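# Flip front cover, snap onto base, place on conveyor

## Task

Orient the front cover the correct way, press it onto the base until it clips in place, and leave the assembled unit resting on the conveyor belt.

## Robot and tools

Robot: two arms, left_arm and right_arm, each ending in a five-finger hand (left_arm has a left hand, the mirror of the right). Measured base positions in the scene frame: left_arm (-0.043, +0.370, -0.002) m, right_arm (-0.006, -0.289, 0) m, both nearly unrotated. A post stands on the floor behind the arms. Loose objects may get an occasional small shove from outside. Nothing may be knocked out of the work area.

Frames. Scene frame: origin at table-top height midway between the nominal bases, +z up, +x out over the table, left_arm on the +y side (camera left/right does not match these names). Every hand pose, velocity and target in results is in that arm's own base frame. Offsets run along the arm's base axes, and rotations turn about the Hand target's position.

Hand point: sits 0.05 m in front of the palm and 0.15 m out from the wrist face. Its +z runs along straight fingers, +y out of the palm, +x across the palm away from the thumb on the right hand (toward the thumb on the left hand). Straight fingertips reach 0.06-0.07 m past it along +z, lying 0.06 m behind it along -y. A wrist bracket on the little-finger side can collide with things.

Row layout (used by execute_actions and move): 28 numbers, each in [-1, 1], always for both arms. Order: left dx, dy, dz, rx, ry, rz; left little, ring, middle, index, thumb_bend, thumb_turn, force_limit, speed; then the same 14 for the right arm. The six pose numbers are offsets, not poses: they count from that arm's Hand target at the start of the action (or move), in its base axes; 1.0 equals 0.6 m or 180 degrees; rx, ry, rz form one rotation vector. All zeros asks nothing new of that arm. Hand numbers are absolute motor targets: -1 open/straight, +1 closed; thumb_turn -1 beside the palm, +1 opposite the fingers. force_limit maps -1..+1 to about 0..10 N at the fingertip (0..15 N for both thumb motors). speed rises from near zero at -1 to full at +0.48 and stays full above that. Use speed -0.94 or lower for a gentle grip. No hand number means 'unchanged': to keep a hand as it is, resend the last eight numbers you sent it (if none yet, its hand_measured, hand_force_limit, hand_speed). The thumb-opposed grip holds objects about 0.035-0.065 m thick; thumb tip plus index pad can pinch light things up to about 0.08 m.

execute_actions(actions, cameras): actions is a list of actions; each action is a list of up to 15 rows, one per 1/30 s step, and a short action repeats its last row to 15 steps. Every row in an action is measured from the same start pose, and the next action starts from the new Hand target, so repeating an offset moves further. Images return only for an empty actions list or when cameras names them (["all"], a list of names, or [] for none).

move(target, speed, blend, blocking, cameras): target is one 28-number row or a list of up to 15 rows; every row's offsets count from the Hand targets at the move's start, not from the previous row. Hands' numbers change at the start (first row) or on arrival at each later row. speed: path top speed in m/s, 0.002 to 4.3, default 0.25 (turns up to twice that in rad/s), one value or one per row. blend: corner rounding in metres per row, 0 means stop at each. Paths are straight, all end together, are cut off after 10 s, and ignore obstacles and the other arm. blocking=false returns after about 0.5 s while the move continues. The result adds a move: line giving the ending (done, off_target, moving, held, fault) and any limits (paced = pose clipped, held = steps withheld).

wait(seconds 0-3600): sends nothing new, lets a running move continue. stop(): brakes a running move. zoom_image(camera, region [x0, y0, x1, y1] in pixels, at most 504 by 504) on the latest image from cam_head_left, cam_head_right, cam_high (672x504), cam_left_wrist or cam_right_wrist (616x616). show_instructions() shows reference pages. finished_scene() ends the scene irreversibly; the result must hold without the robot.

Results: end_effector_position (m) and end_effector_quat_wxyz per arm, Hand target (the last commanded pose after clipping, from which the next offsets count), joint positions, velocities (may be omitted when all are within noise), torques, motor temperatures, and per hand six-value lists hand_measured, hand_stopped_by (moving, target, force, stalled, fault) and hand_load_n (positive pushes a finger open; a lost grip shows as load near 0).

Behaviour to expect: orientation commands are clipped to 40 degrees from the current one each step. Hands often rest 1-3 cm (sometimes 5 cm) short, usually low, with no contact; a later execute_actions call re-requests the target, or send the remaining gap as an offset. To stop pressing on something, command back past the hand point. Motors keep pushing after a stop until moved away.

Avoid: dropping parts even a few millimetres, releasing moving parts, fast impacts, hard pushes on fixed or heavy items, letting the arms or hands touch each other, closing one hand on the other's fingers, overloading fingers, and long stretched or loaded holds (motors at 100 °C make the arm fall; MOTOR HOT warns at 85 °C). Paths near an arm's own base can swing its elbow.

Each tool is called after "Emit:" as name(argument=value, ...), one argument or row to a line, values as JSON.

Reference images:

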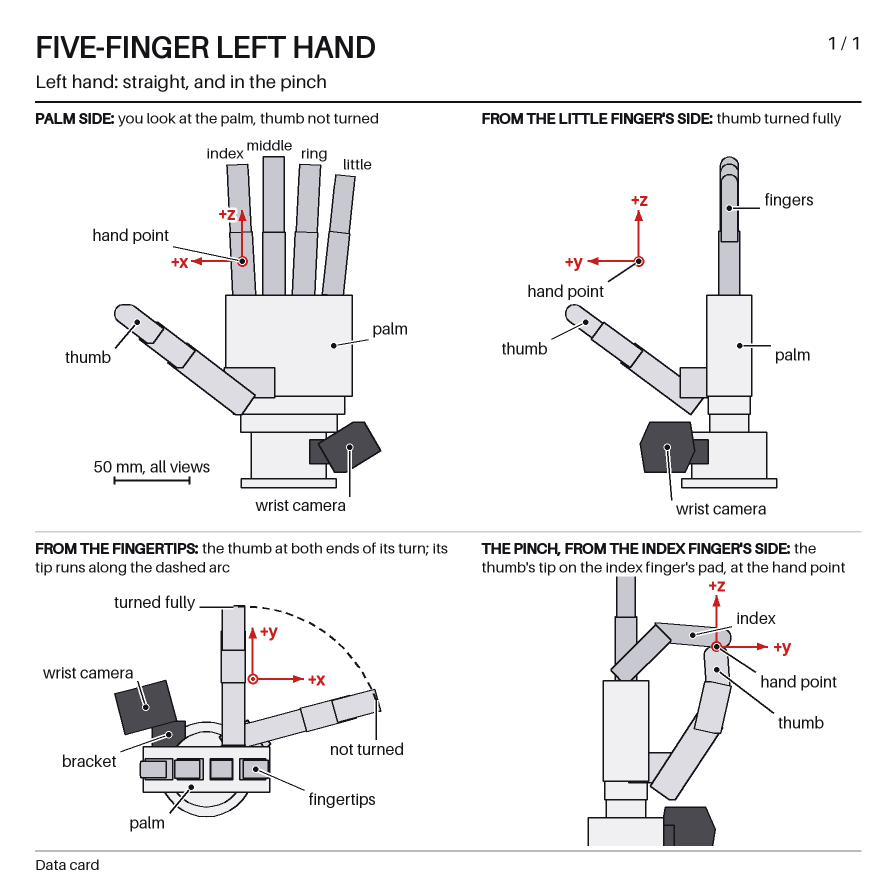

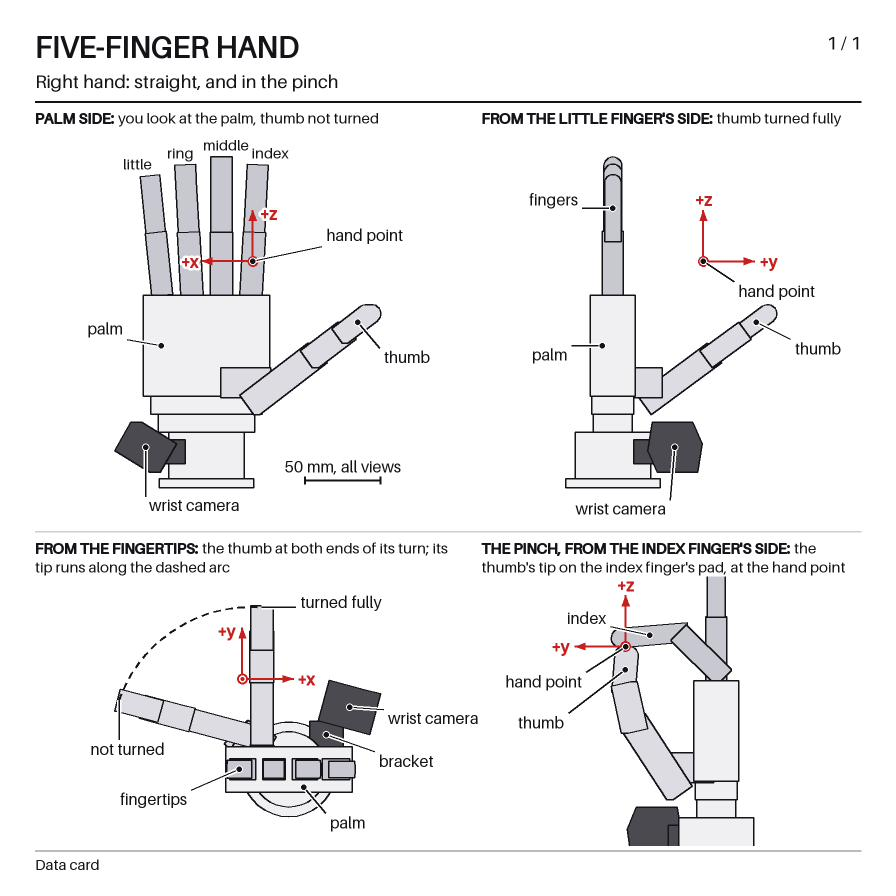

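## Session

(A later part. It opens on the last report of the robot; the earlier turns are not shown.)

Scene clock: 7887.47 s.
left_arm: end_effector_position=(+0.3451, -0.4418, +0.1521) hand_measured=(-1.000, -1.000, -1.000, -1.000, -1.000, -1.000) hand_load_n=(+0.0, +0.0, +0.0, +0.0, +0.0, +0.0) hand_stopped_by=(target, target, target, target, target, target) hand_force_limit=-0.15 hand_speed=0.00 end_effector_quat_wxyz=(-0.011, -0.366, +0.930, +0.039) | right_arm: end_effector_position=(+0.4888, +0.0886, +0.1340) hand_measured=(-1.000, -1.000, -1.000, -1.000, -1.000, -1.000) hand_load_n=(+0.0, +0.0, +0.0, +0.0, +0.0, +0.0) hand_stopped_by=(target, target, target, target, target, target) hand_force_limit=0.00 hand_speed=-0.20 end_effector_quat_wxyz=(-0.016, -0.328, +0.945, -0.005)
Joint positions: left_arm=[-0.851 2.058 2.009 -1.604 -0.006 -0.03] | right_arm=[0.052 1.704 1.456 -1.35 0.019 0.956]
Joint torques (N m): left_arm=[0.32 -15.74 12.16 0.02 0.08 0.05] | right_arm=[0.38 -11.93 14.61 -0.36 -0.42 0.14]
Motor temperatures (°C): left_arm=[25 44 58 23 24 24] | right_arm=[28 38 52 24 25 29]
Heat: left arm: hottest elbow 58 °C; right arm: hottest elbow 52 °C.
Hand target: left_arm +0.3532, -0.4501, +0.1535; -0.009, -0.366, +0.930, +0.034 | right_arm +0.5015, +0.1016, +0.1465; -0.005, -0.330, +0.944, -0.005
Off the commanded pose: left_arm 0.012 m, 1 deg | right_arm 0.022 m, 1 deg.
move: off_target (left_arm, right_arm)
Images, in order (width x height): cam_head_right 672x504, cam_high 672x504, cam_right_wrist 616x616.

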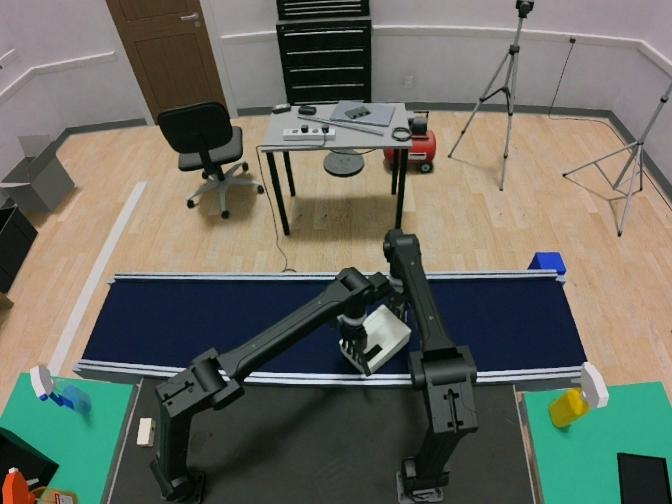

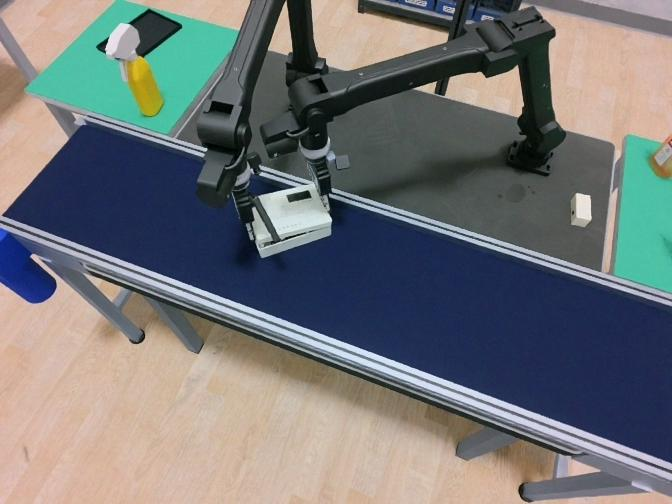

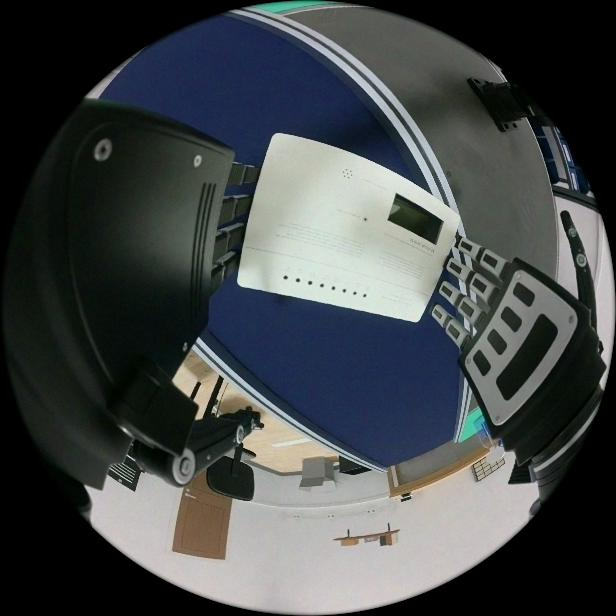

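Emit:
move(
  target=[0,0,0,0,0,0,-1,-1,-1,-1,-1,-1,-0.15,0,-0.013,-0.006,-0.036,0,0,0,-1,-1,-1,-1,-1,-1,0,-0.2],
  speed=0.05,
  cameras=["cam_right_wrist","cam_high","cam_head_right"],
)

Emit:
zoom_image(
  camera="cam_high",
  region=[244, 206, 339, 266],
)

Emit:
zoom_image(
  camera="cam_head_right",
  region=[340, 320, 420, 380],
)

Scene clock: 7909.20 s.
left_arm: end_effector_position=(+0.3451, -0.4418, +0.1517) hand_measured=(-1.000, -1.000, -1.000, -1.000, -1.000, -1.000) hand_load_n=(+0.0, +0.0, +0.0, +0.0, +0.0, +0.0) hand_stopped_by=(target, target, target, target, target, target) hand_force_limit=-0.15 hand_speed=0.00 end_effector_quat_wxyz=(-0.011, -0.366, +0.930, +0.040) | right_arm: end_effector_position=(+0.4952, +0.0901, +0.1319) hand_measured=(-1.000, -1.000, -1.000, -1.000, -1.000, -1.000) hand_load_n=(+0.0, +0.0, +0.0, +0.0, +0.0, +0.0) hand_stopped_by=(target, target, target, target, target, target) hand_force_limit=0.00 hand_speed=-0.20 end_effector_quat_wxyz=(-0.003, -0.328, +0.945, -0.007)
Joint positions: left_arm=[-0.851 2.059 2.009 -1.604 -0.006 -0.03] | right_arm=[0.054 1.704 1.45 -1.319 0.016 0.956]
Joint torques (N m): left_arm=[0.32 -15.68 12.11 0.01 0.08 0.05] | right_arm=[-0.15 -12.28 9.17 0.83 -0.27 0.1]
Motor temperatures (°C): left_arm=[25 46 62 23 24 24] | right_arm=[28 38 54 24 25 29]
Heat: left arm: hottest elbow 62 °C; right arm: hottest elbow 54 °C.
Hand target: left_arm +0.3532, -0.4501, +0.1534; -0.009, -0.366, +0.930, +0.035 | right_arm +0.4936, +0.0979, +0.1248; -0.006, -0.330, +0.944, -0.005
Off the commanded pose: left_arm 0.012 m, 1 deg | right_arm 0.011 m, 1 deg.
move: off_target (right_arm)
Images, in order (width x height): cam_head_right 672x504, cam_high 672x504, cam_right_wrist 616x616.

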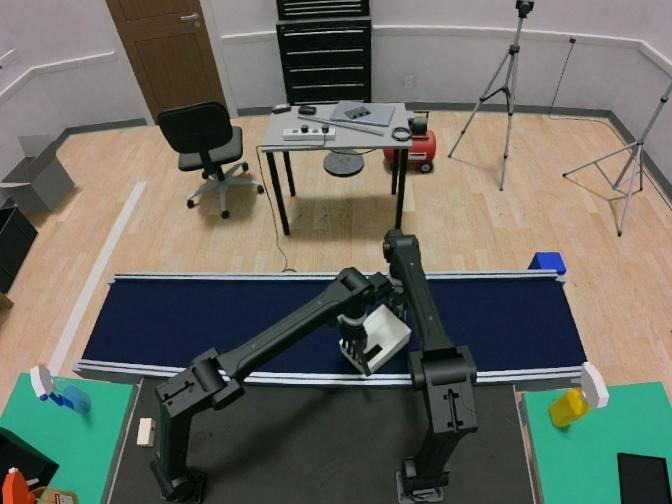

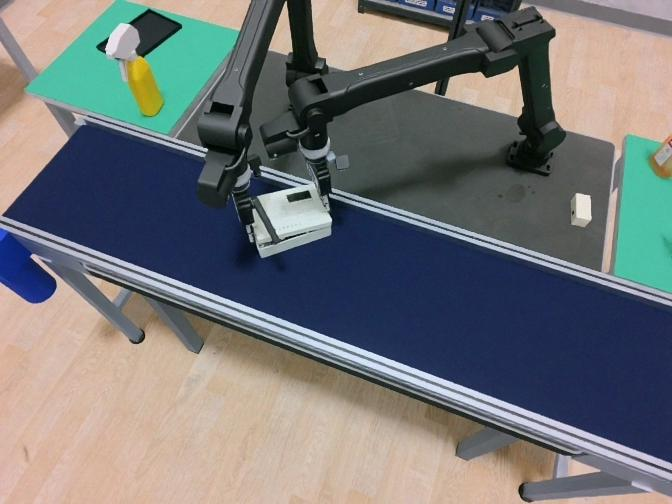

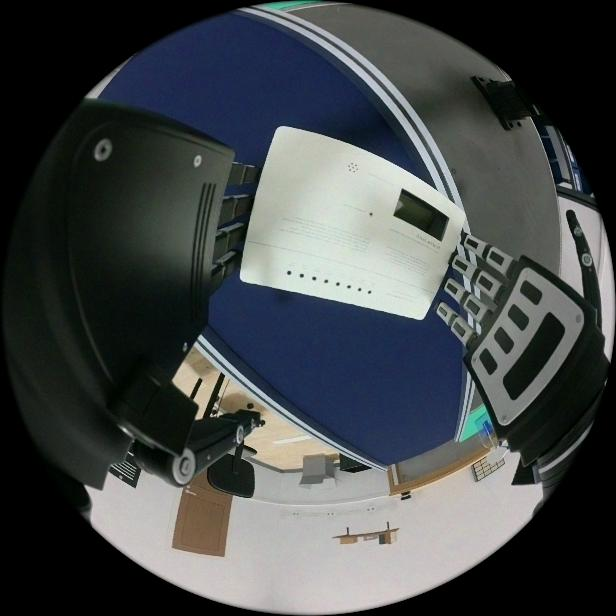

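Scaled by 5.305 from the camera's image (finer frame: 960x720).

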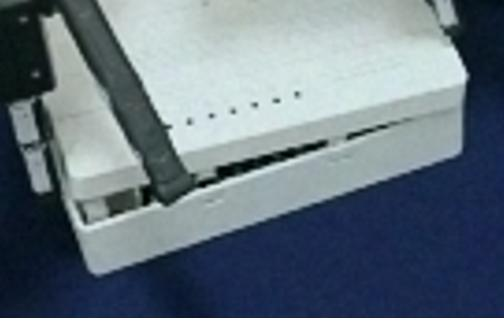

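Scaled by 6.300 from the camera's image (finer frame: 960x720).

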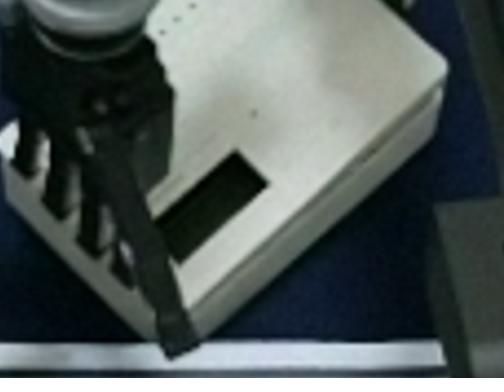

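Emit:
move(
  target=[-0.068,0.0735,0.02,0,0,0,-1,-1,-1,-1,-1,-1,-0.15,0,0.005,-0.008,0.02,0,0,0,-1,-1,-1,-1,-1,-1,0,-0.2],
  speed=0.08,
  cameras=["cam_right_wrist","cam_high","cam_head_right","cam_head_left"],
)

Emit:
zoom_image(
  camera="cam_high",
  region=[244, 186, 339, 266],
)

Emit:
zoom_image(
  camera="cam_head_right",
  region=[335, 300, 425, 380],
)

Emit:
zoom_image(
  camera="cam_head_left",
  region=[320, 300, 410, 380],
)

Scene clock: 7928.50 s.
left_arm: end_effector_position=(+0.3132, -0.4053, +0.1632) hand_measured=(-1.000, -1.000, -1.000, -1.000, -1.000, -1.000) hand_load_n=(+0.0, +0.0, +0.0, +0.0, +0.0, +0.0) hand_stopped_by=(target, target, target, target, target, target) hand_force_limit=-0.15 hand_speed=0.00 end_effector_quat_wxyz=(-0.012, -0.366, +0.930, +0.042) | right_arm: end_effector_position=(+0.4932, +0.0900, +0.1320) hand_measured=(-1.000, -1.000, -1.000, -1.000, -1.000, -1.000) hand_load_n=(+0.0, +0.0, +0.0, +0.0, +0.0, +0.0) hand_stopped_by=(target, target, target, target, target, target) hand_force_limit=0.00 hand_speed=-0.20 end_effector_quat_wxyz=(-0.006, -0.328, +0.945, -0.006)
Joint positions: left_arm=[-0.851 1.915 1.813 -1.556 -0.006 -0.03] | right_arm=[0.054 1.704 1.45 -1.326 0.016 0.956]
Joint torques (N m): left_arm=[0.09 -16.5 7.69 0.87 0.08 0.03] | right_arm=[-0.91 -12.28 12.04 -0.17 -0.27 0.01]
Motor temperatures (°C): left_arm=[25 46 63 23 24 24] | right_arm=[28 39 52 24 25 29]
Heat: left arm: hottest elbow 63 °C; right arm: hottest elbow 52 °C.
Hand target: left_arm +0.3124, -0.4060, +0.1653; -0.009, -0.366, +0.930, +0.035 | right_arm +0.4966, +0.0931, +0.1368; -0.006, -0.330, +0.944, -0.005
Off the commanded pose: left_arm 0.002 m, 1 deg | right_arm 0.007 m, 0 deg.
move: done
Images, in order (width x height): cam_head_left 672x504, cam_head_right 672x504, cam_high 672x504, cam_right_wrist 616x616.

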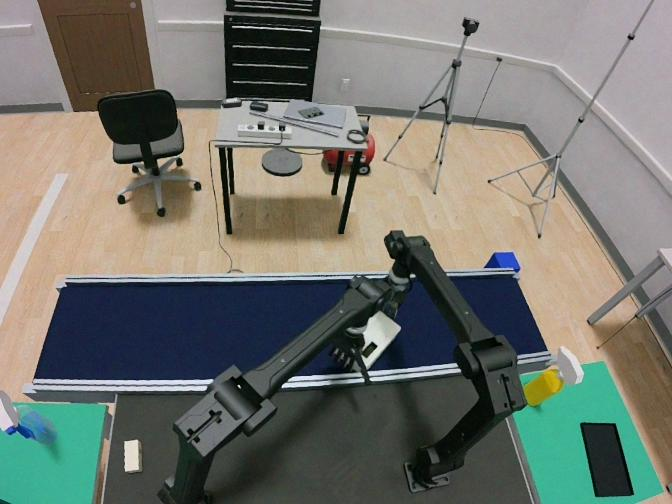

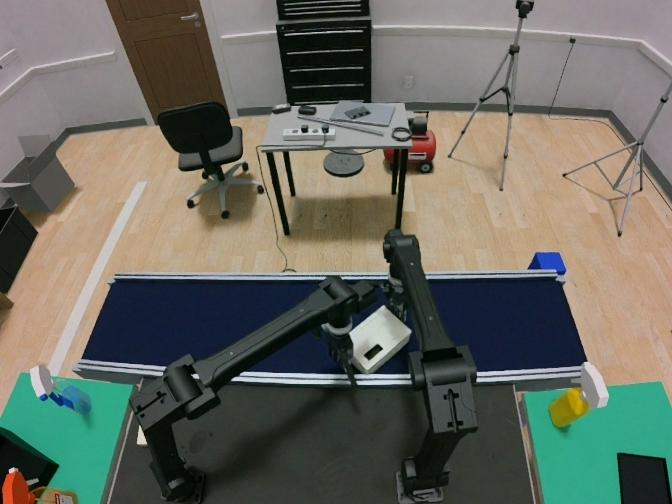

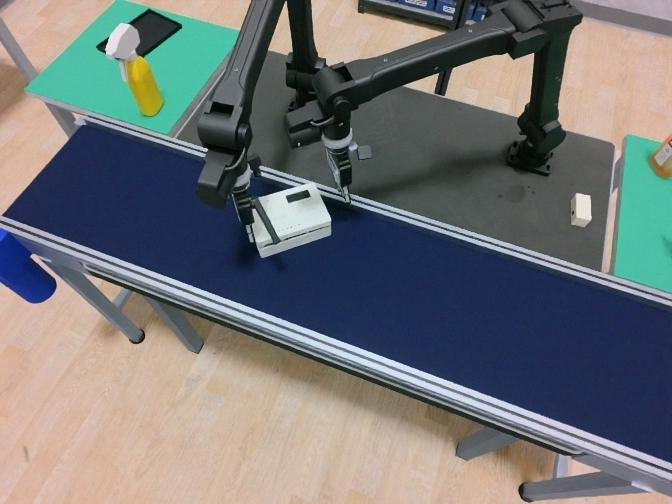

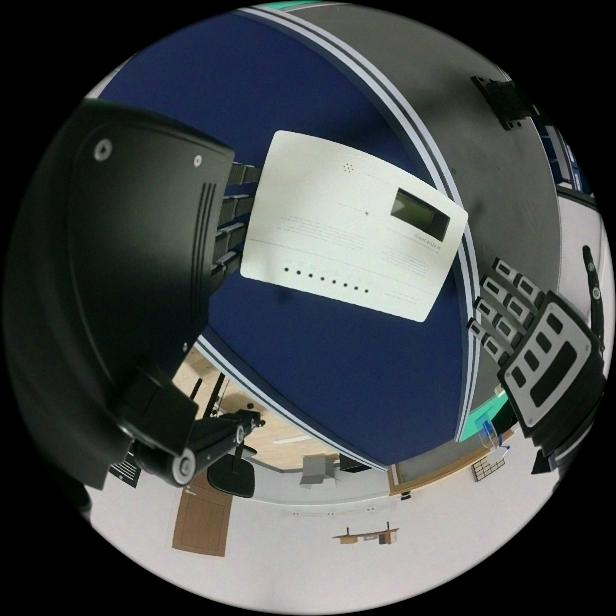

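Scaled by 5.305 from the camera's image (finer frame: 960x720).

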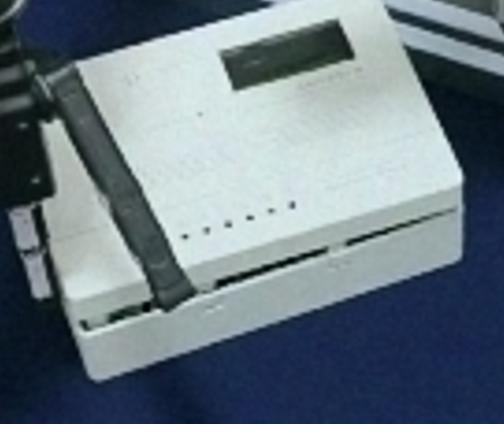

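Scaled by 5.600 from the camera's image (finer frame: 960x720).

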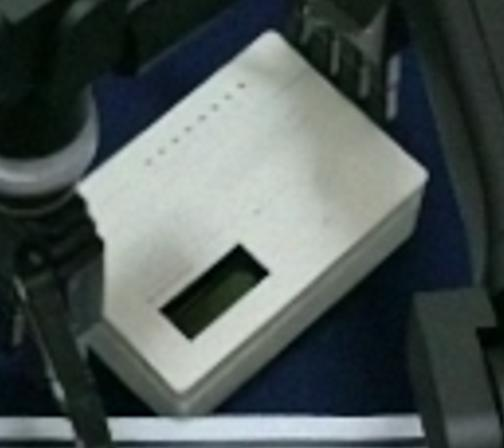

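Scaled by 5.600 from the camera's image (finer frame: 960x720).

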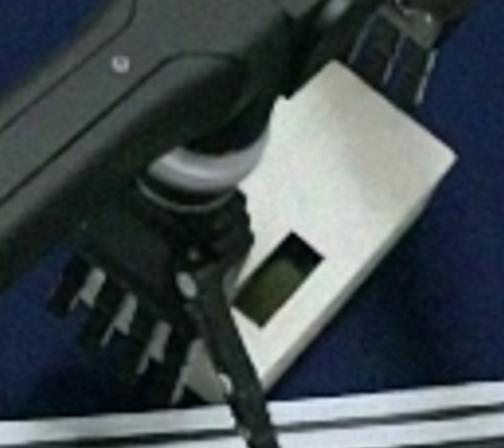

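Emit:
zoom_image(
  camera="cam_high",
  region=[246, 226, 296, 266],
)

Emit:
zoom_image(
  camera="cam_high",
  region=[290, 206, 340, 246],
)

Emit:
zoom_image(
  camera="cam_head_right",
  region=[375, 315, 415, 355],
)

Emit:
zoom_image(
  camera="cam_head_right",
  region=[345, 345, 385, 385],
)

Scaled by 10.080 from the camera's image (finer frame: 960x720).

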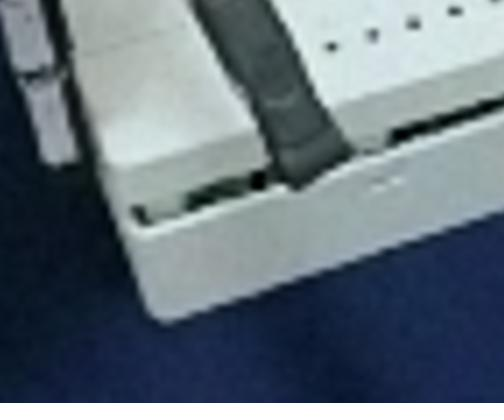

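Scaled by 10.080 from the camera's image (finer frame: 960x720).

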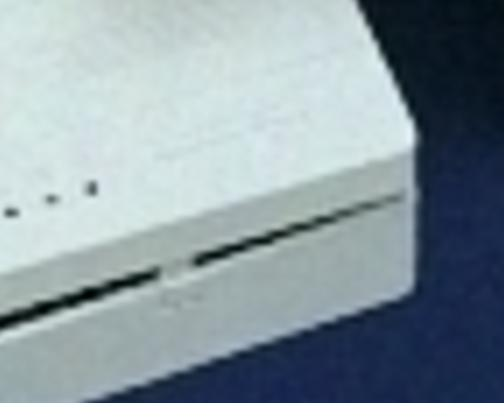

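Scaled by 12.600 from the camera's image (finer frame: 960x720).

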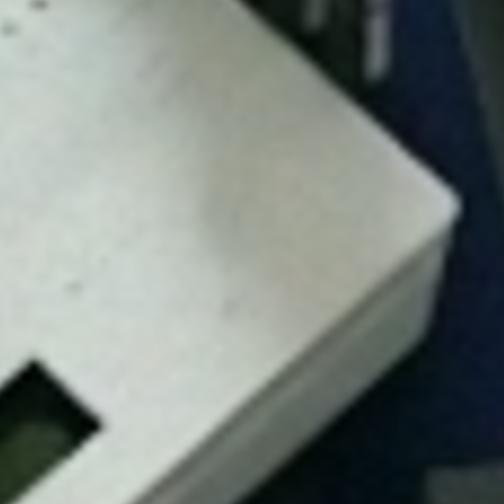

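Scaled by 12.600 from the camera's image (finer frame: 960x720).

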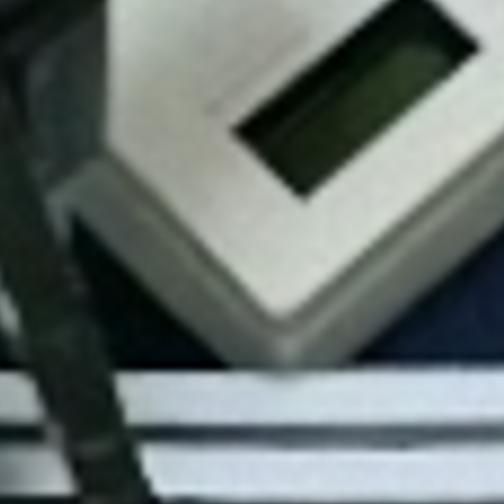

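Emit:
move(
  target=[
    [0,0,0,0,0,0,-1,-1,-1,-1,-1,-1,-0.15,0,0.0425,-0.0517,0.138,0,0,0,-1,-1,-1,-1,-1,-1,0,-0.2],
    [0,0,0,0,0,0,-1,-1,-1,-1,-1,-1,-0.15,0,-0.3015,-0.1975,0.138,0,0,0.497,-1,-1,-1,-1,-1,-1,0,-0.2],
  ],
  speed=0.15,
  blend=0.02,
  cameras=["cam_right_wrist","cam_high","cam_head_right"],
)

Emit:
zoom_image(
  camera="cam_high",
  region=[244, 176, 339, 266],
)

Emit:
zoom_image(
  camera="cam_right_wrist",
  region=[200, 60, 500, 360],
)

Scene clock: 7992.90 s.
left_arm: end_effector_position=(+0.3132, -0.4053, +0.1632) hand_measured=(-1.000, -1.000, -1.000, -1.000, -1.000, -1.000) hand_load_n=(+0.5, +0.0, +0.0, +0.0, +0.0, +0.0) hand_stopped_by=(target, target, target, target, target, target) hand_force_limit=-0.15 hand_speed=0.00 end_effector_quat_wxyz=(-0.012, -0.366, +0.930, +0.042) | right_arm: end_effector_position=(+0.3174, -0.0218, +0.2199) hand_measured=(-1.000, -1.000, -1.000, -1.000, -1.000, -1.000) hand_load_n=(+0.0, +0.0, +0.0, +0.0, +0.0, +0.0) hand_stopped_by=(target, target, target, target, target, target) hand_force_limit=0.00 hand_speed=-0.20 end_effector_quat_wxyz=(+0.005, +0.898, -0.440, +0.003)
Joint positions: left_arm=[-0.851 1.915 1.813 -1.556 -0.006 -0.03] | right_arm=[-0.017 1.343 1.273 -1.499 0.011 -0.676]
Joint torques (N m): left_arm=[0.09 -16.5 7.68 0.87 0.09 0.03] | right_arm=[-1.85 -8.88 9.4 0.73 -0.24 -0.09]
Motor temperatures (°C): left_arm=[25 47 55 24 24 24] | right_arm=[28 39 52 24 25 29]
Heat: left arm: hottest elbow 55 °C; right arm: hottest elbow 52 °C.
Hand target: left_arm +0.3124, -0.4060, +0.1653; -0.009, -0.366, +0.930, +0.035 | right_arm +0.3157, -0.0253, +0.2197; +0.001, +0.899, -0.438, +0.008
Off the commanded pose: left_arm 0.002 m, 1 deg | right_arm 0.004 m, 1 deg.
move: done
Images, in order (width x height): cam_head_right 672x504, cam_high 672x504, cam_right_wrist 616x616.

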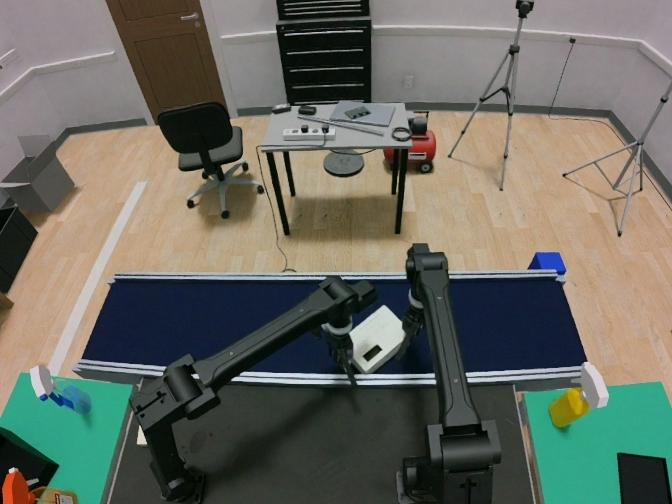

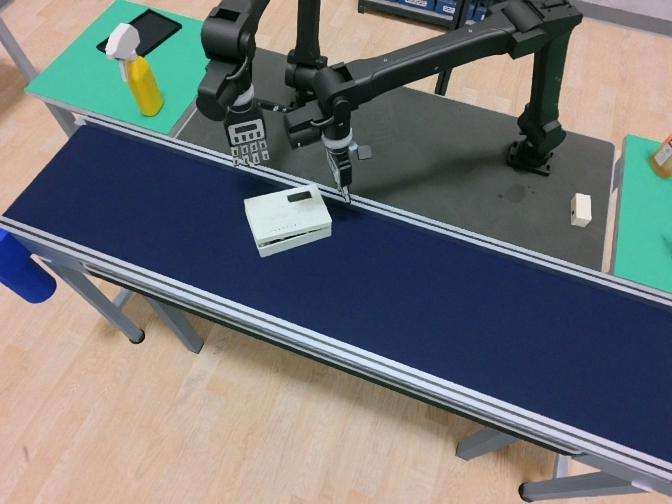

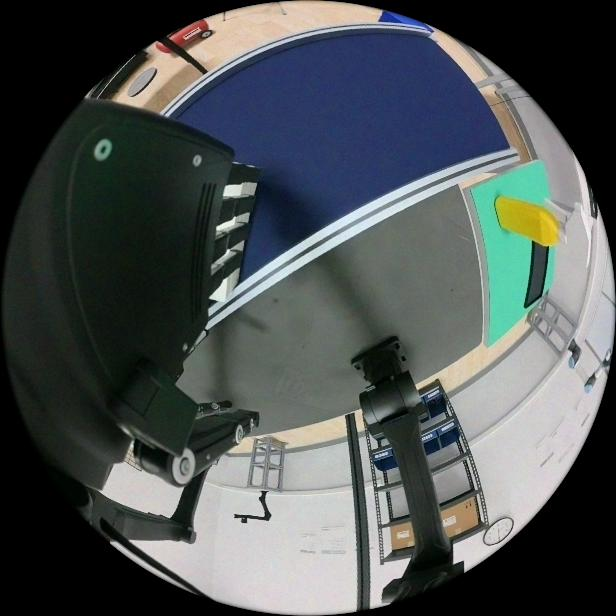

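Scaled by 5.305 from the camera's image (finer frame: 960x720).

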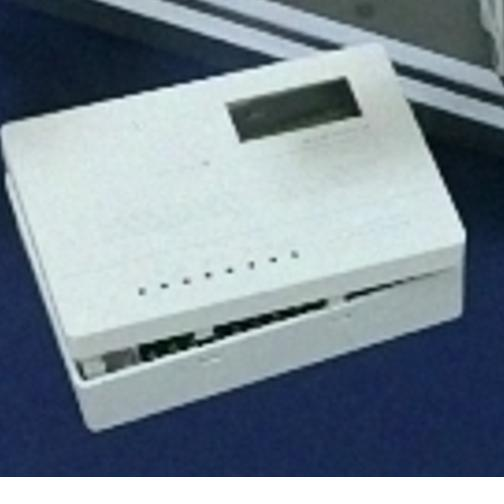

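Scaled by 1.680 from the camera's image (finer frame: 880x880).

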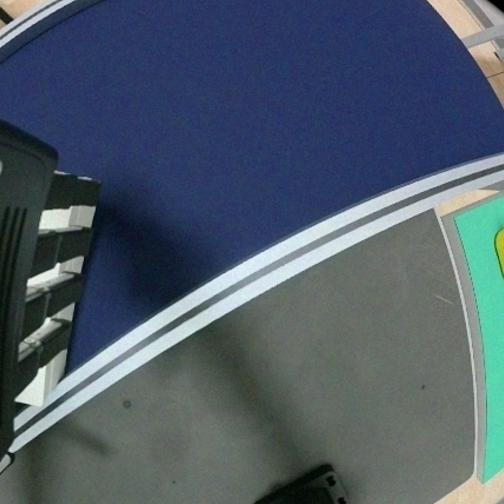

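Emit:
move(
  target=[0,0,0,0,0,0,-1,-1,-1,-1,-1,-1,-0.15,0,0,0,-0.199,0,0,0,-1,-1,-1,-1,-1,-1,0,-0.2],
  speed=0.15,
  cameras=["cam_right_wrist","cam_high"],
)

Emit:
zoom_image(
  camera="cam_high",
  region=[224, 156, 344, 266],
)

Scene clock: 8011.20 s.
left_arm: end_effector_position=(+0.3132, -0.4053, +0.1632) hand_measured=(-1.000, -1.000, -1.000, -1.000, -1.000, -1.000) hand_load_n=(+0.0, +0.0, +0.0, +0.0, +0.5, +0.0) hand_stopped_by=(target, target, target, target, target, target) hand_force_limit=-0.15 hand_speed=0.00 end_effector_quat_wxyz=(-0.012, -0.366, +0.930, +0.042) | right_arm: end_effector_position=(+0.3162, -0.0217, +0.1048) hand_measured=(-1.000, -1.000, -1.000, -1.000, -1.000, -1.000) hand_load_n=(+0.0, +0.0, +0.0, +0.0, +0.0, +0.0) hand_stopped_by=(target, target, target, target, target, target) hand_force_limit=0.00 hand_speed=-0.20 end_effector_quat_wxyz=(+0.002, +0.898, -0.440, +0.009)
Joint positions: left_arm=[-0.851 1.915 1.813 -1.556 -0.006 -0.03] | right_arm=[-0.017 1.398 1.019 -1.176 0.011 -0.677]
Joint torques (N m): left_arm=[0.09 -16.56 7.69 0.87 0.09 0.03] | right_arm=[-1.9 -7.71 9.05 0.88 -0.25 -0.11]
Heat: left arm: hottest elbow 54 °C; right arm: hottest elbow 50 °C.
Hand target: left_arm +0.3124, -0.4060, +0.1653; -0.009, -0.366, +0.930, +0.035 | right_arm +0.3157, -0.0253, +0.1003; +0.001, +0.899, -0.438, +0.007
Off the commanded pose: left_arm 0.002 m, 1 deg | right_arm 0.006 m, 0 deg.
move: done
Images, in order (width x height): cam_high 672x504, cam_right_wrist 616x616.

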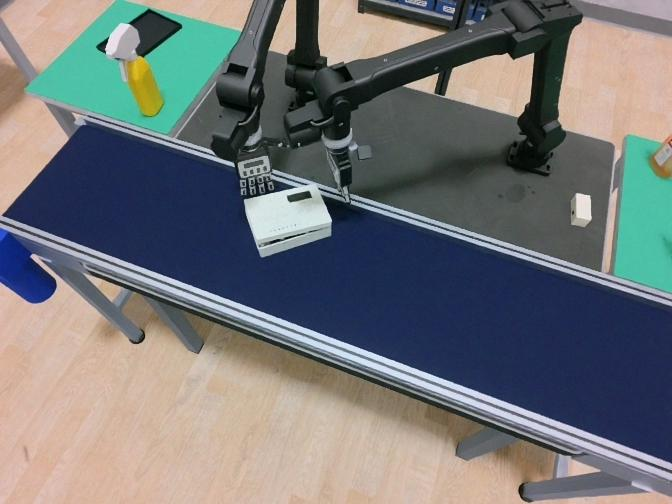

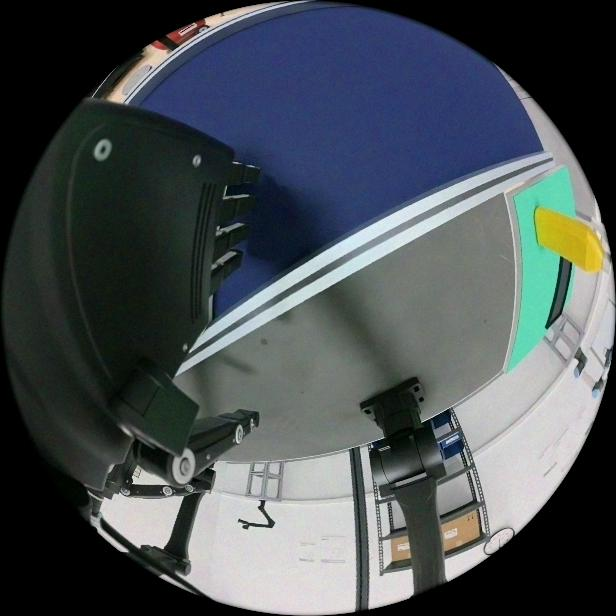

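Scaled by 4.200 from the camera's image (finer frame: 960x720).

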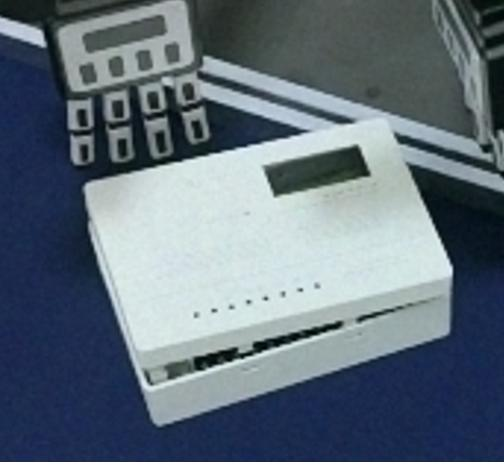

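Emit:
move(
  target=[0,0,0,0,0,0,-1,-1,-1,-1,-1,-1,-0.15,0,0.027,0.0225,0,0,0,0.01,-1,-1,-1,-1,-1,-1,0,-0.2],
  speed=0.06,
  cameras=["cam_high"],
)

Emit:
zoom_image(
  camera="cam_high",
  region=[234, 166, 344, 266],
)

Scene clock: 8021.03 s.
left_arm: end_effector_position=(+0.3132, -0.4053, +0.1632) hand_measured=(-1.000, -1.000, -1.000, -1.000, -1.000, -1.000) hand_load_n=(+0.0, +0.0, +0.0, +0.0, +0.0, +0.0) hand_stopped_by=(target, target, target, target, target, target) hand_force_limit=-0.15 hand_speed=0.00 end_effector_quat_wxyz=(-0.012, -0.366, +0.930, +0.042) | right_arm: end_effector_position=(+0.3155, -0.0164, +0.0940) hand_measured=(-1.000, -1.000, -1.000, -1.000, -1.000, -1.000) hand_load_n=(+0.0, +0.0, +0.0, +0.0, +0.0, +0.0) hand_stopped_by=(target, target, target, target, target, target) hand_force_limit=0.00 hand_speed=-0.20 end_effector_quat_wxyz=(+0.009, +0.902, -0.432, -0.007)
Joint positions: left_arm=[-0.851 1.915 1.813 -1.556 -0.006 -0.03] | right_arm=[-0.001 1.435 1.019 -1.176 0.01 -0.677]
Joint torques (N m): left_arm=[0.09 -16.56 7.69 0.87 0.08 0.03] | right_arm=[-0.21 -7.88 12.62 0.61 -0.21 -0.04]
Heat: left arm: hottest elbow 54 °C; right arm: hottest elbow 50 °C.
Hand target: left_arm +0.3124, -0.4060, +0.1653; -0.009, -0.366, +0.930, +0.035 | right_arm +0.3319, -0.0118, +0.1003; +0.000, +0.906, -0.424, +0.008
Off the commanded pose: left_arm 0.002 m, 1 deg | right_arm 0.018 m, 2 deg.
move: off_target (right_arm)

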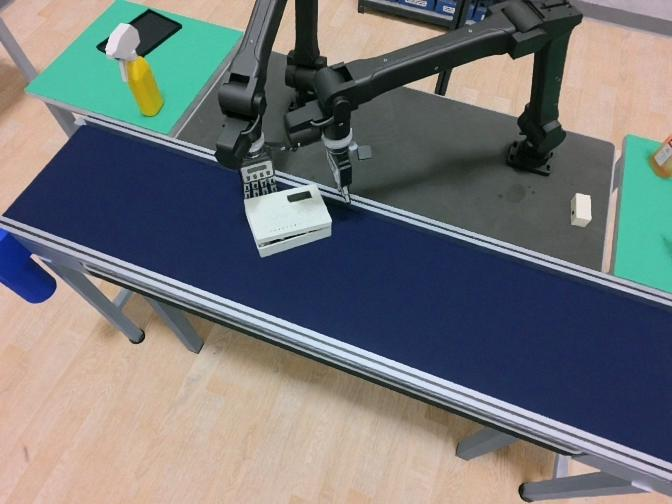

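Scaled by 4.582 from the camera's image (finer frame: 960x720).

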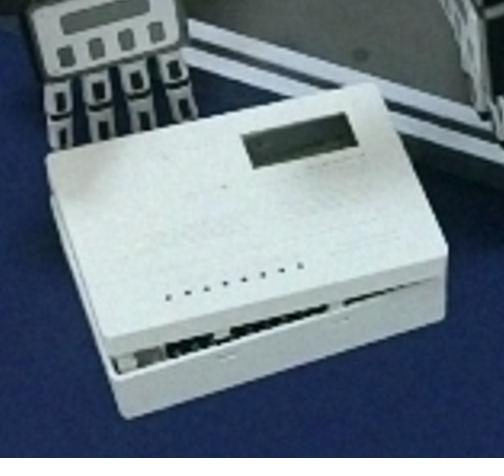

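Emit:
move(
  target=[0,0,0,0,0,0,-1,-1,-1,-1,-1,-1,-0.15,0,0.014,0.011,0.008,0,0,0,-1,-1,-1,-1,-1,-1,0,-0.2],
  speed=0.06,
  cameras=["cam_high","cam_head_right"],
)

Emit:
zoom_image(
  camera="cam_high",
  region=[234, 166, 344, 266],
)

Scene clock: 8027.07 s.
left_arm: end_effector_position=(+0.3132, -0.4053, +0.1632) hand_measured=(-1.000, -1.000, -1.000, -1.000, -1.000, -1.000) hand_load_n=(+0.0, +0.0, +0.0, +0.0, +0.0, +0.0) hand_stopped_by=(target, target, target, target, target, target) hand_force_limit=-0.15 hand_speed=0.00 end_effector_quat_wxyz=(-0.012, -0.366, +0.930, +0.042) | right_arm: end_effector_position=(+0.3194, -0.0113, +0.0928) hand_measured=(-1.000, -1.000, -1.000, -1.000, -1.000, -1.000) hand_load_n=(+0.0, +0.0, +0.0, +0.0, +0.0, +0.0) hand_stopped_by=(target, target, target, target, target, target) hand_force_limit=0.00 hand_speed=-0.20 end_effector_quat_wxyz=(+0.010, +0.905, -0.425, -0.009)
Joint positions: left_arm=[-0.851 1.915 1.813 -1.556 -0.006 -0.03] | right_arm=[0.015 1.448 1.029 -1.176 0.01 -0.677]
Joint torques (N m): left_arm=[0.09 -16.56 7.69 0.87 0.09 0.02] | right_arm=[-0.26 -7.88 14.42 0.09 -0.21 0.1]
Heat: left arm: hottest elbow 54 °C; right arm: hottest elbow 50 °C.
Hand target: left_arm +0.3124, -0.4060, +0.1653; -0.009, -0.366, +0.930, +0.035 | right_arm +0.3404, -0.0052, +0.1051; +0.000, +0.906, -0.424, +0.008
Off the commanded pose: left_arm 0.002 m, 1 deg | right_arm 0.025 m, 2 deg.
move: off_target (right_arm)
Images, in order (width x height): cam_head_right 672x504, cam_high 672x504.

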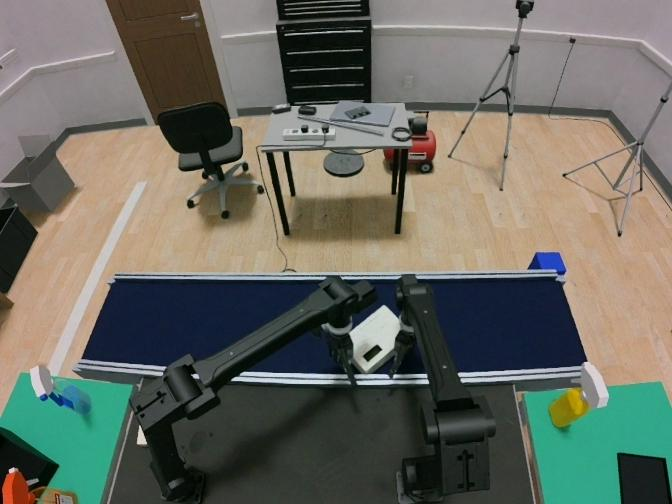

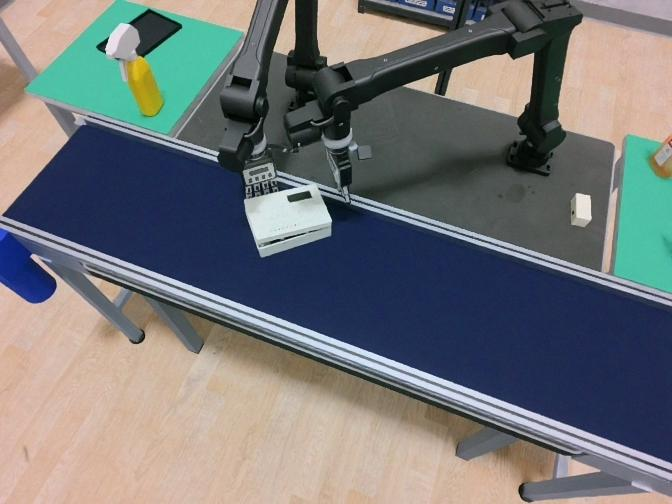

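Scaled by 4.582 from the camera's image (finer frame: 960x720).

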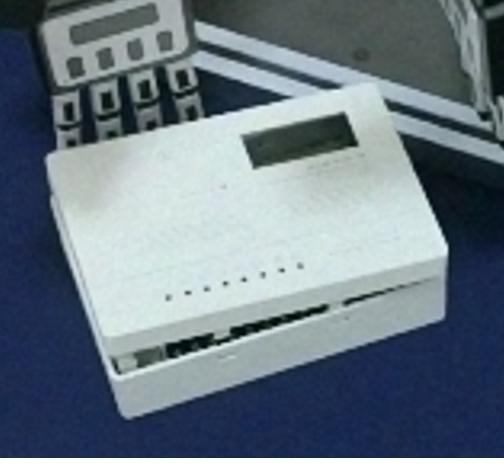

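Emit:
move(
  target=[0,0,0,0,0,0,-1,-1,-1,-1,-1,-1,-0.15,0,0.014,0.011,0.004,0,0,0,-1,-1,-1,-1,-1,-1,0,-0.2],
  speed=0.06,
  cameras=["cam_high"],
)

Emit:
zoom_image(
  camera="cam_high",
  region=[234, 166, 344, 266],
)

Scene clock: 8037.03 s.
left_arm: end_effector_position=(+0.3132, -0.4053, +0.1632) hand_measured=(-1.000, -1.000, -1.000, -1.000, -1.000, -1.000) hand_load_n=(+0.0, +0.5, +0.0, +0.0, +0.0, +0.0) hand_stopped_by=(target, target, target, target, target, target) hand_force_limit=-0.15 hand_speed=0.00 end_effector_quat_wxyz=(-0.012, -0.366, +0.930, +0.042) | right_arm: end_effector_position=(+0.3288, -0.0055, +0.0953) hand_measured=(-1.000, -1.000, -1.000, -1.000, -1.000, -1.000) hand_load_n=(+0.0, +0.0, +0.0, +0.0, -0.5, +0.0) hand_stopped_by=(target, target, target, target, target, target) hand_force_limit=0.00 hand_speed=-0.20 end_effector_quat_wxyz=(+0.009, +0.906, -0.423, -0.007)
Joint positions: left_arm=[-0.851 1.915 1.813 -1.556 -0.006 -0.03] | right_arm=[0.03 1.467 1.056 -1.181 0.01 -0.667]
Joint torques (N m): left_arm=[0.09 -16.56 7.68 0.87 0.09 0.02] | right_arm=[-0.15 -8.12 14.5 0.14 -0.19 0.15]
Heat: left arm: hottest elbow 53 °C; right arm: hottest elbow 53 °C.
Hand target: left_arm +0.3124, -0.4060, +0.1653; -0.009, -0.366, +0.930, +0.035 | right_arm +0.3487, +0.0014, +0.1074; +0.001, +0.906, -0.424, +0.007
Off the commanded pose: left_arm 0.002 m, 1 deg | right_arm 0.024 m, 2 deg.
move: off_target (right_arm)

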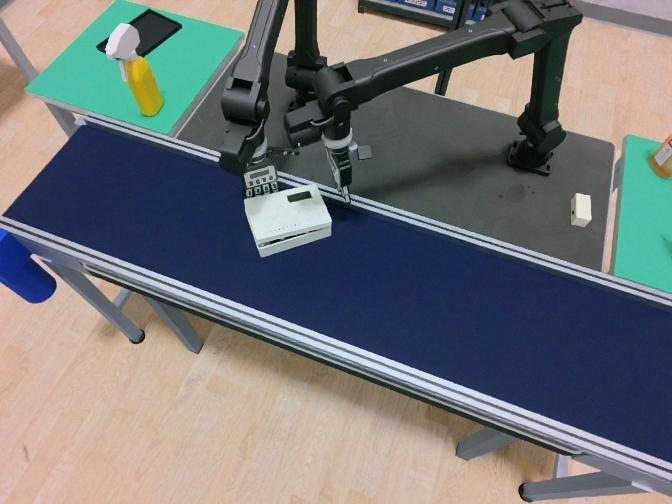

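Scaled by 4.582 from the camera's image (finer frame: 960x720).

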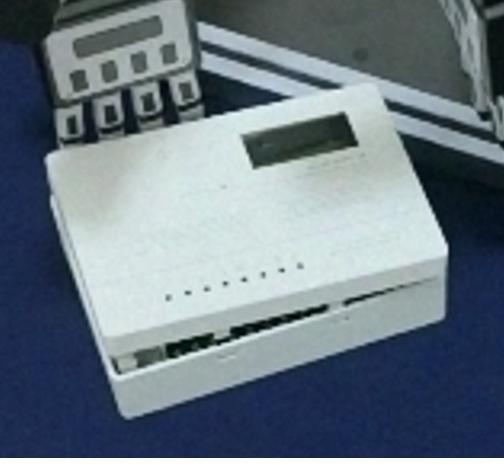

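Emit:
move(
  target=[0,0,0,0,0,0,-1,-1,-1,-1,-1,-1,-0.15,0,0.009,0.0075,0.002,0,0,0,-1,-1,-1,-1,-1,-1,0,-0.2],
  speed=0.05,
  cameras=["cam_high"],
)

Emit:
zoom_image(
  camera="cam_high",
  region=[234, 166, 344, 266],
)

Scene clock: 8043.33 s.
left_arm: end_effector_position=(+0.3132, -0.4053, +0.1632) hand_measured=(-1.000, -1.000, -1.000, -1.000, -1.000, -1.000) hand_load_n=(+0.0, +0.0, +0.0, +0.0, +0.0, +0.0) hand_stopped_by=(target, target, target, target, target, target) hand_force_limit=-0.15 hand_speed=0.00 end_effector_quat_wxyz=(-0.012, -0.366, +0.930, +0.042) | right_arm: end_effector_position=(+0.3342, -0.0014, +0.0964) hand_measured=(-1.000, -1.000, -1.000, -1.000, -1.000, -1.000) hand_load_n=(+0.0, +0.0, +0.0, +0.0, +0.0, +0.0) hand_stopped_by=(target, target, target, target, target, target) hand_force_limit=0.00 hand_speed=-0.20 end_effector_quat_wxyz=(+0.009, +0.906, -0.423, -0.007)
Joint positions: left_arm=[-0.851 1.915 1.813 -1.556 -0.006 -0.03] | right_arm=[0.039 1.48 1.074 -1.185 0.01 -0.657]
Joint torques (N m): left_arm=[0.09 -16.56 7.68 0.87 0.09 0.03] | right_arm=[-0.15 -8.23 14.54 -0.2 -0.19 0.16]
Heat: left arm: hottest elbow 53 °C; right arm: hottest elbow 54 °C.
Hand target: left_arm +0.3124, -0.4060, +0.1653; -0.009, -0.366, +0.930, +0.035 | right_arm +0.3541, +0.0059, +0.1086; +0.001, +0.906, -0.424, +0.007
Off the commanded pose: left_arm 0.002 m, 1 deg | right_arm 0.024 m, 2 deg.
move: off_target (right_arm)

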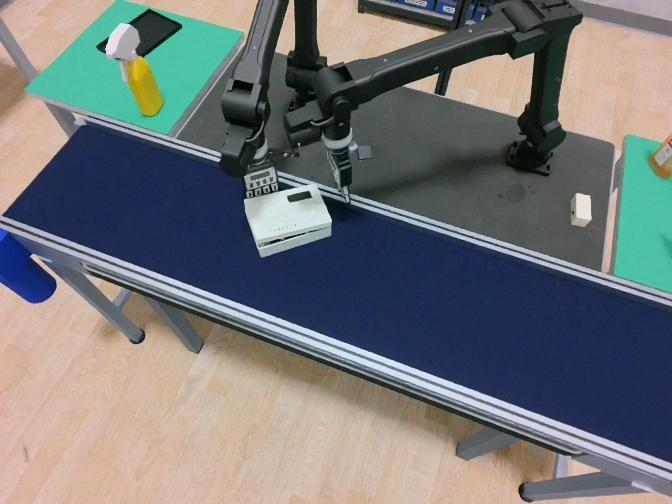

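Scaled by 4.582 from the camera's image (finer frame: 960x720).

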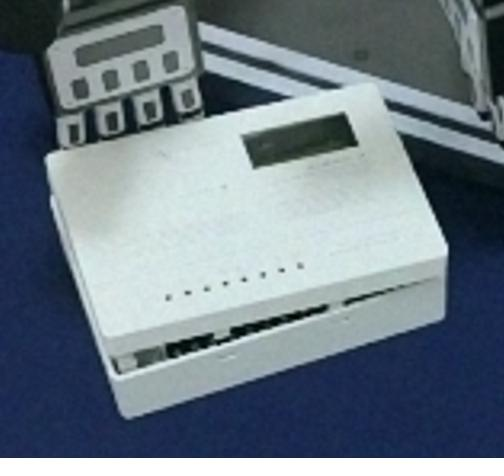

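Emit:
move(
  target=[0,0,0,0,0,0,-1,-1,-1,-1,-1,-1,-0.15,0,0.0075,0.006,0.002,0,0,0,-1,-1,-1,-1,-1,-1,0,-0.2],
  speed=0.05,
  cameras=["cam_high"],
)

Emit:
zoom_image(
  camera="cam_high",
  region=[234, 166, 344, 266],
)

Scene clock: 8051.97 s.
left_arm: end_effector_position=(+0.3132, -0.4053, +0.1632) hand_measured=(-1.000, -1.000, -1.000, -1.000, -1.000, -1.000) hand_load_n=(+0.0, +0.0, +0.0, +0.0, +0.0, -0.5) hand_stopped_by=(target, target, target, target, target, target) hand_force_limit=-0.15 hand_speed=0.00 end_effector_quat_wxyz=(-0.012, -0.366, +0.930, +0.042) | right_arm: end_effector_position=(+0.3382, +0.0017, +0.0973) hand_measured=(-1.000, -1.000, -1.000, -1.000, -1.000, -1.000) hand_load_n=(+0.0, +0.0, +0.0, +0.0, +0.0, +0.0) hand_stopped_by=(target, target, target, target, target, target) hand_force_limit=0.00 hand_speed=-0.20 end_effector_quat_wxyz=(+0.009, +0.906, -0.424, -0.008)
Joint positions: left_arm=[-0.851 1.915 1.813 -1.556 -0.006 -0.03] | right_arm=[0.047 1.49 1.088 -1.19 0.01 -0.648]
Joint torques (N m): left_arm=[0.09 -16.56 7.69 0.87 0.09 0.02] | right_arm=[-0.09 -8.47 14.67 -0.05 -0.19 0.13]
Motor temperatures (°C): left_arm=[25 47 53 24 24 24] | right_arm=[28 36 56 24 25 29]
Heat: left arm: hottest elbow 53 °C; right arm: hottest elbow 56 °C.
Hand target: left_arm +0.3124, -0.4060, +0.1653; -0.009, -0.366, +0.930, +0.035 | right_arm +0.3586, +0.0095, +0.1099; +0.000, +0.906, -0.424, +0.008
Off the commanded pose: left_arm 0.002 m, 1 deg | right_arm 0.025 m, 2 deg.
move: off_target (right_arm)

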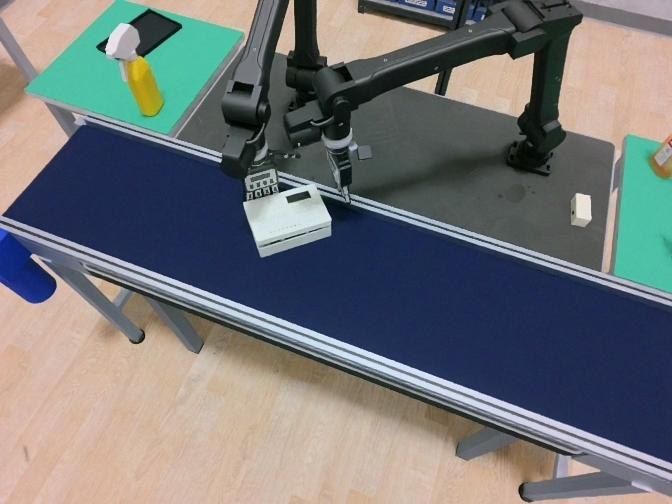

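Scaled by 4.582 from the camera's image (finer frame: 960x720).

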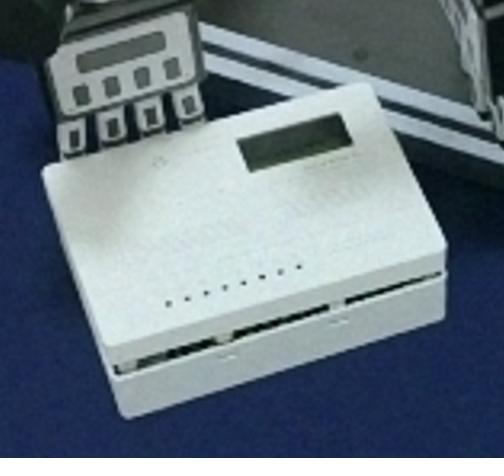

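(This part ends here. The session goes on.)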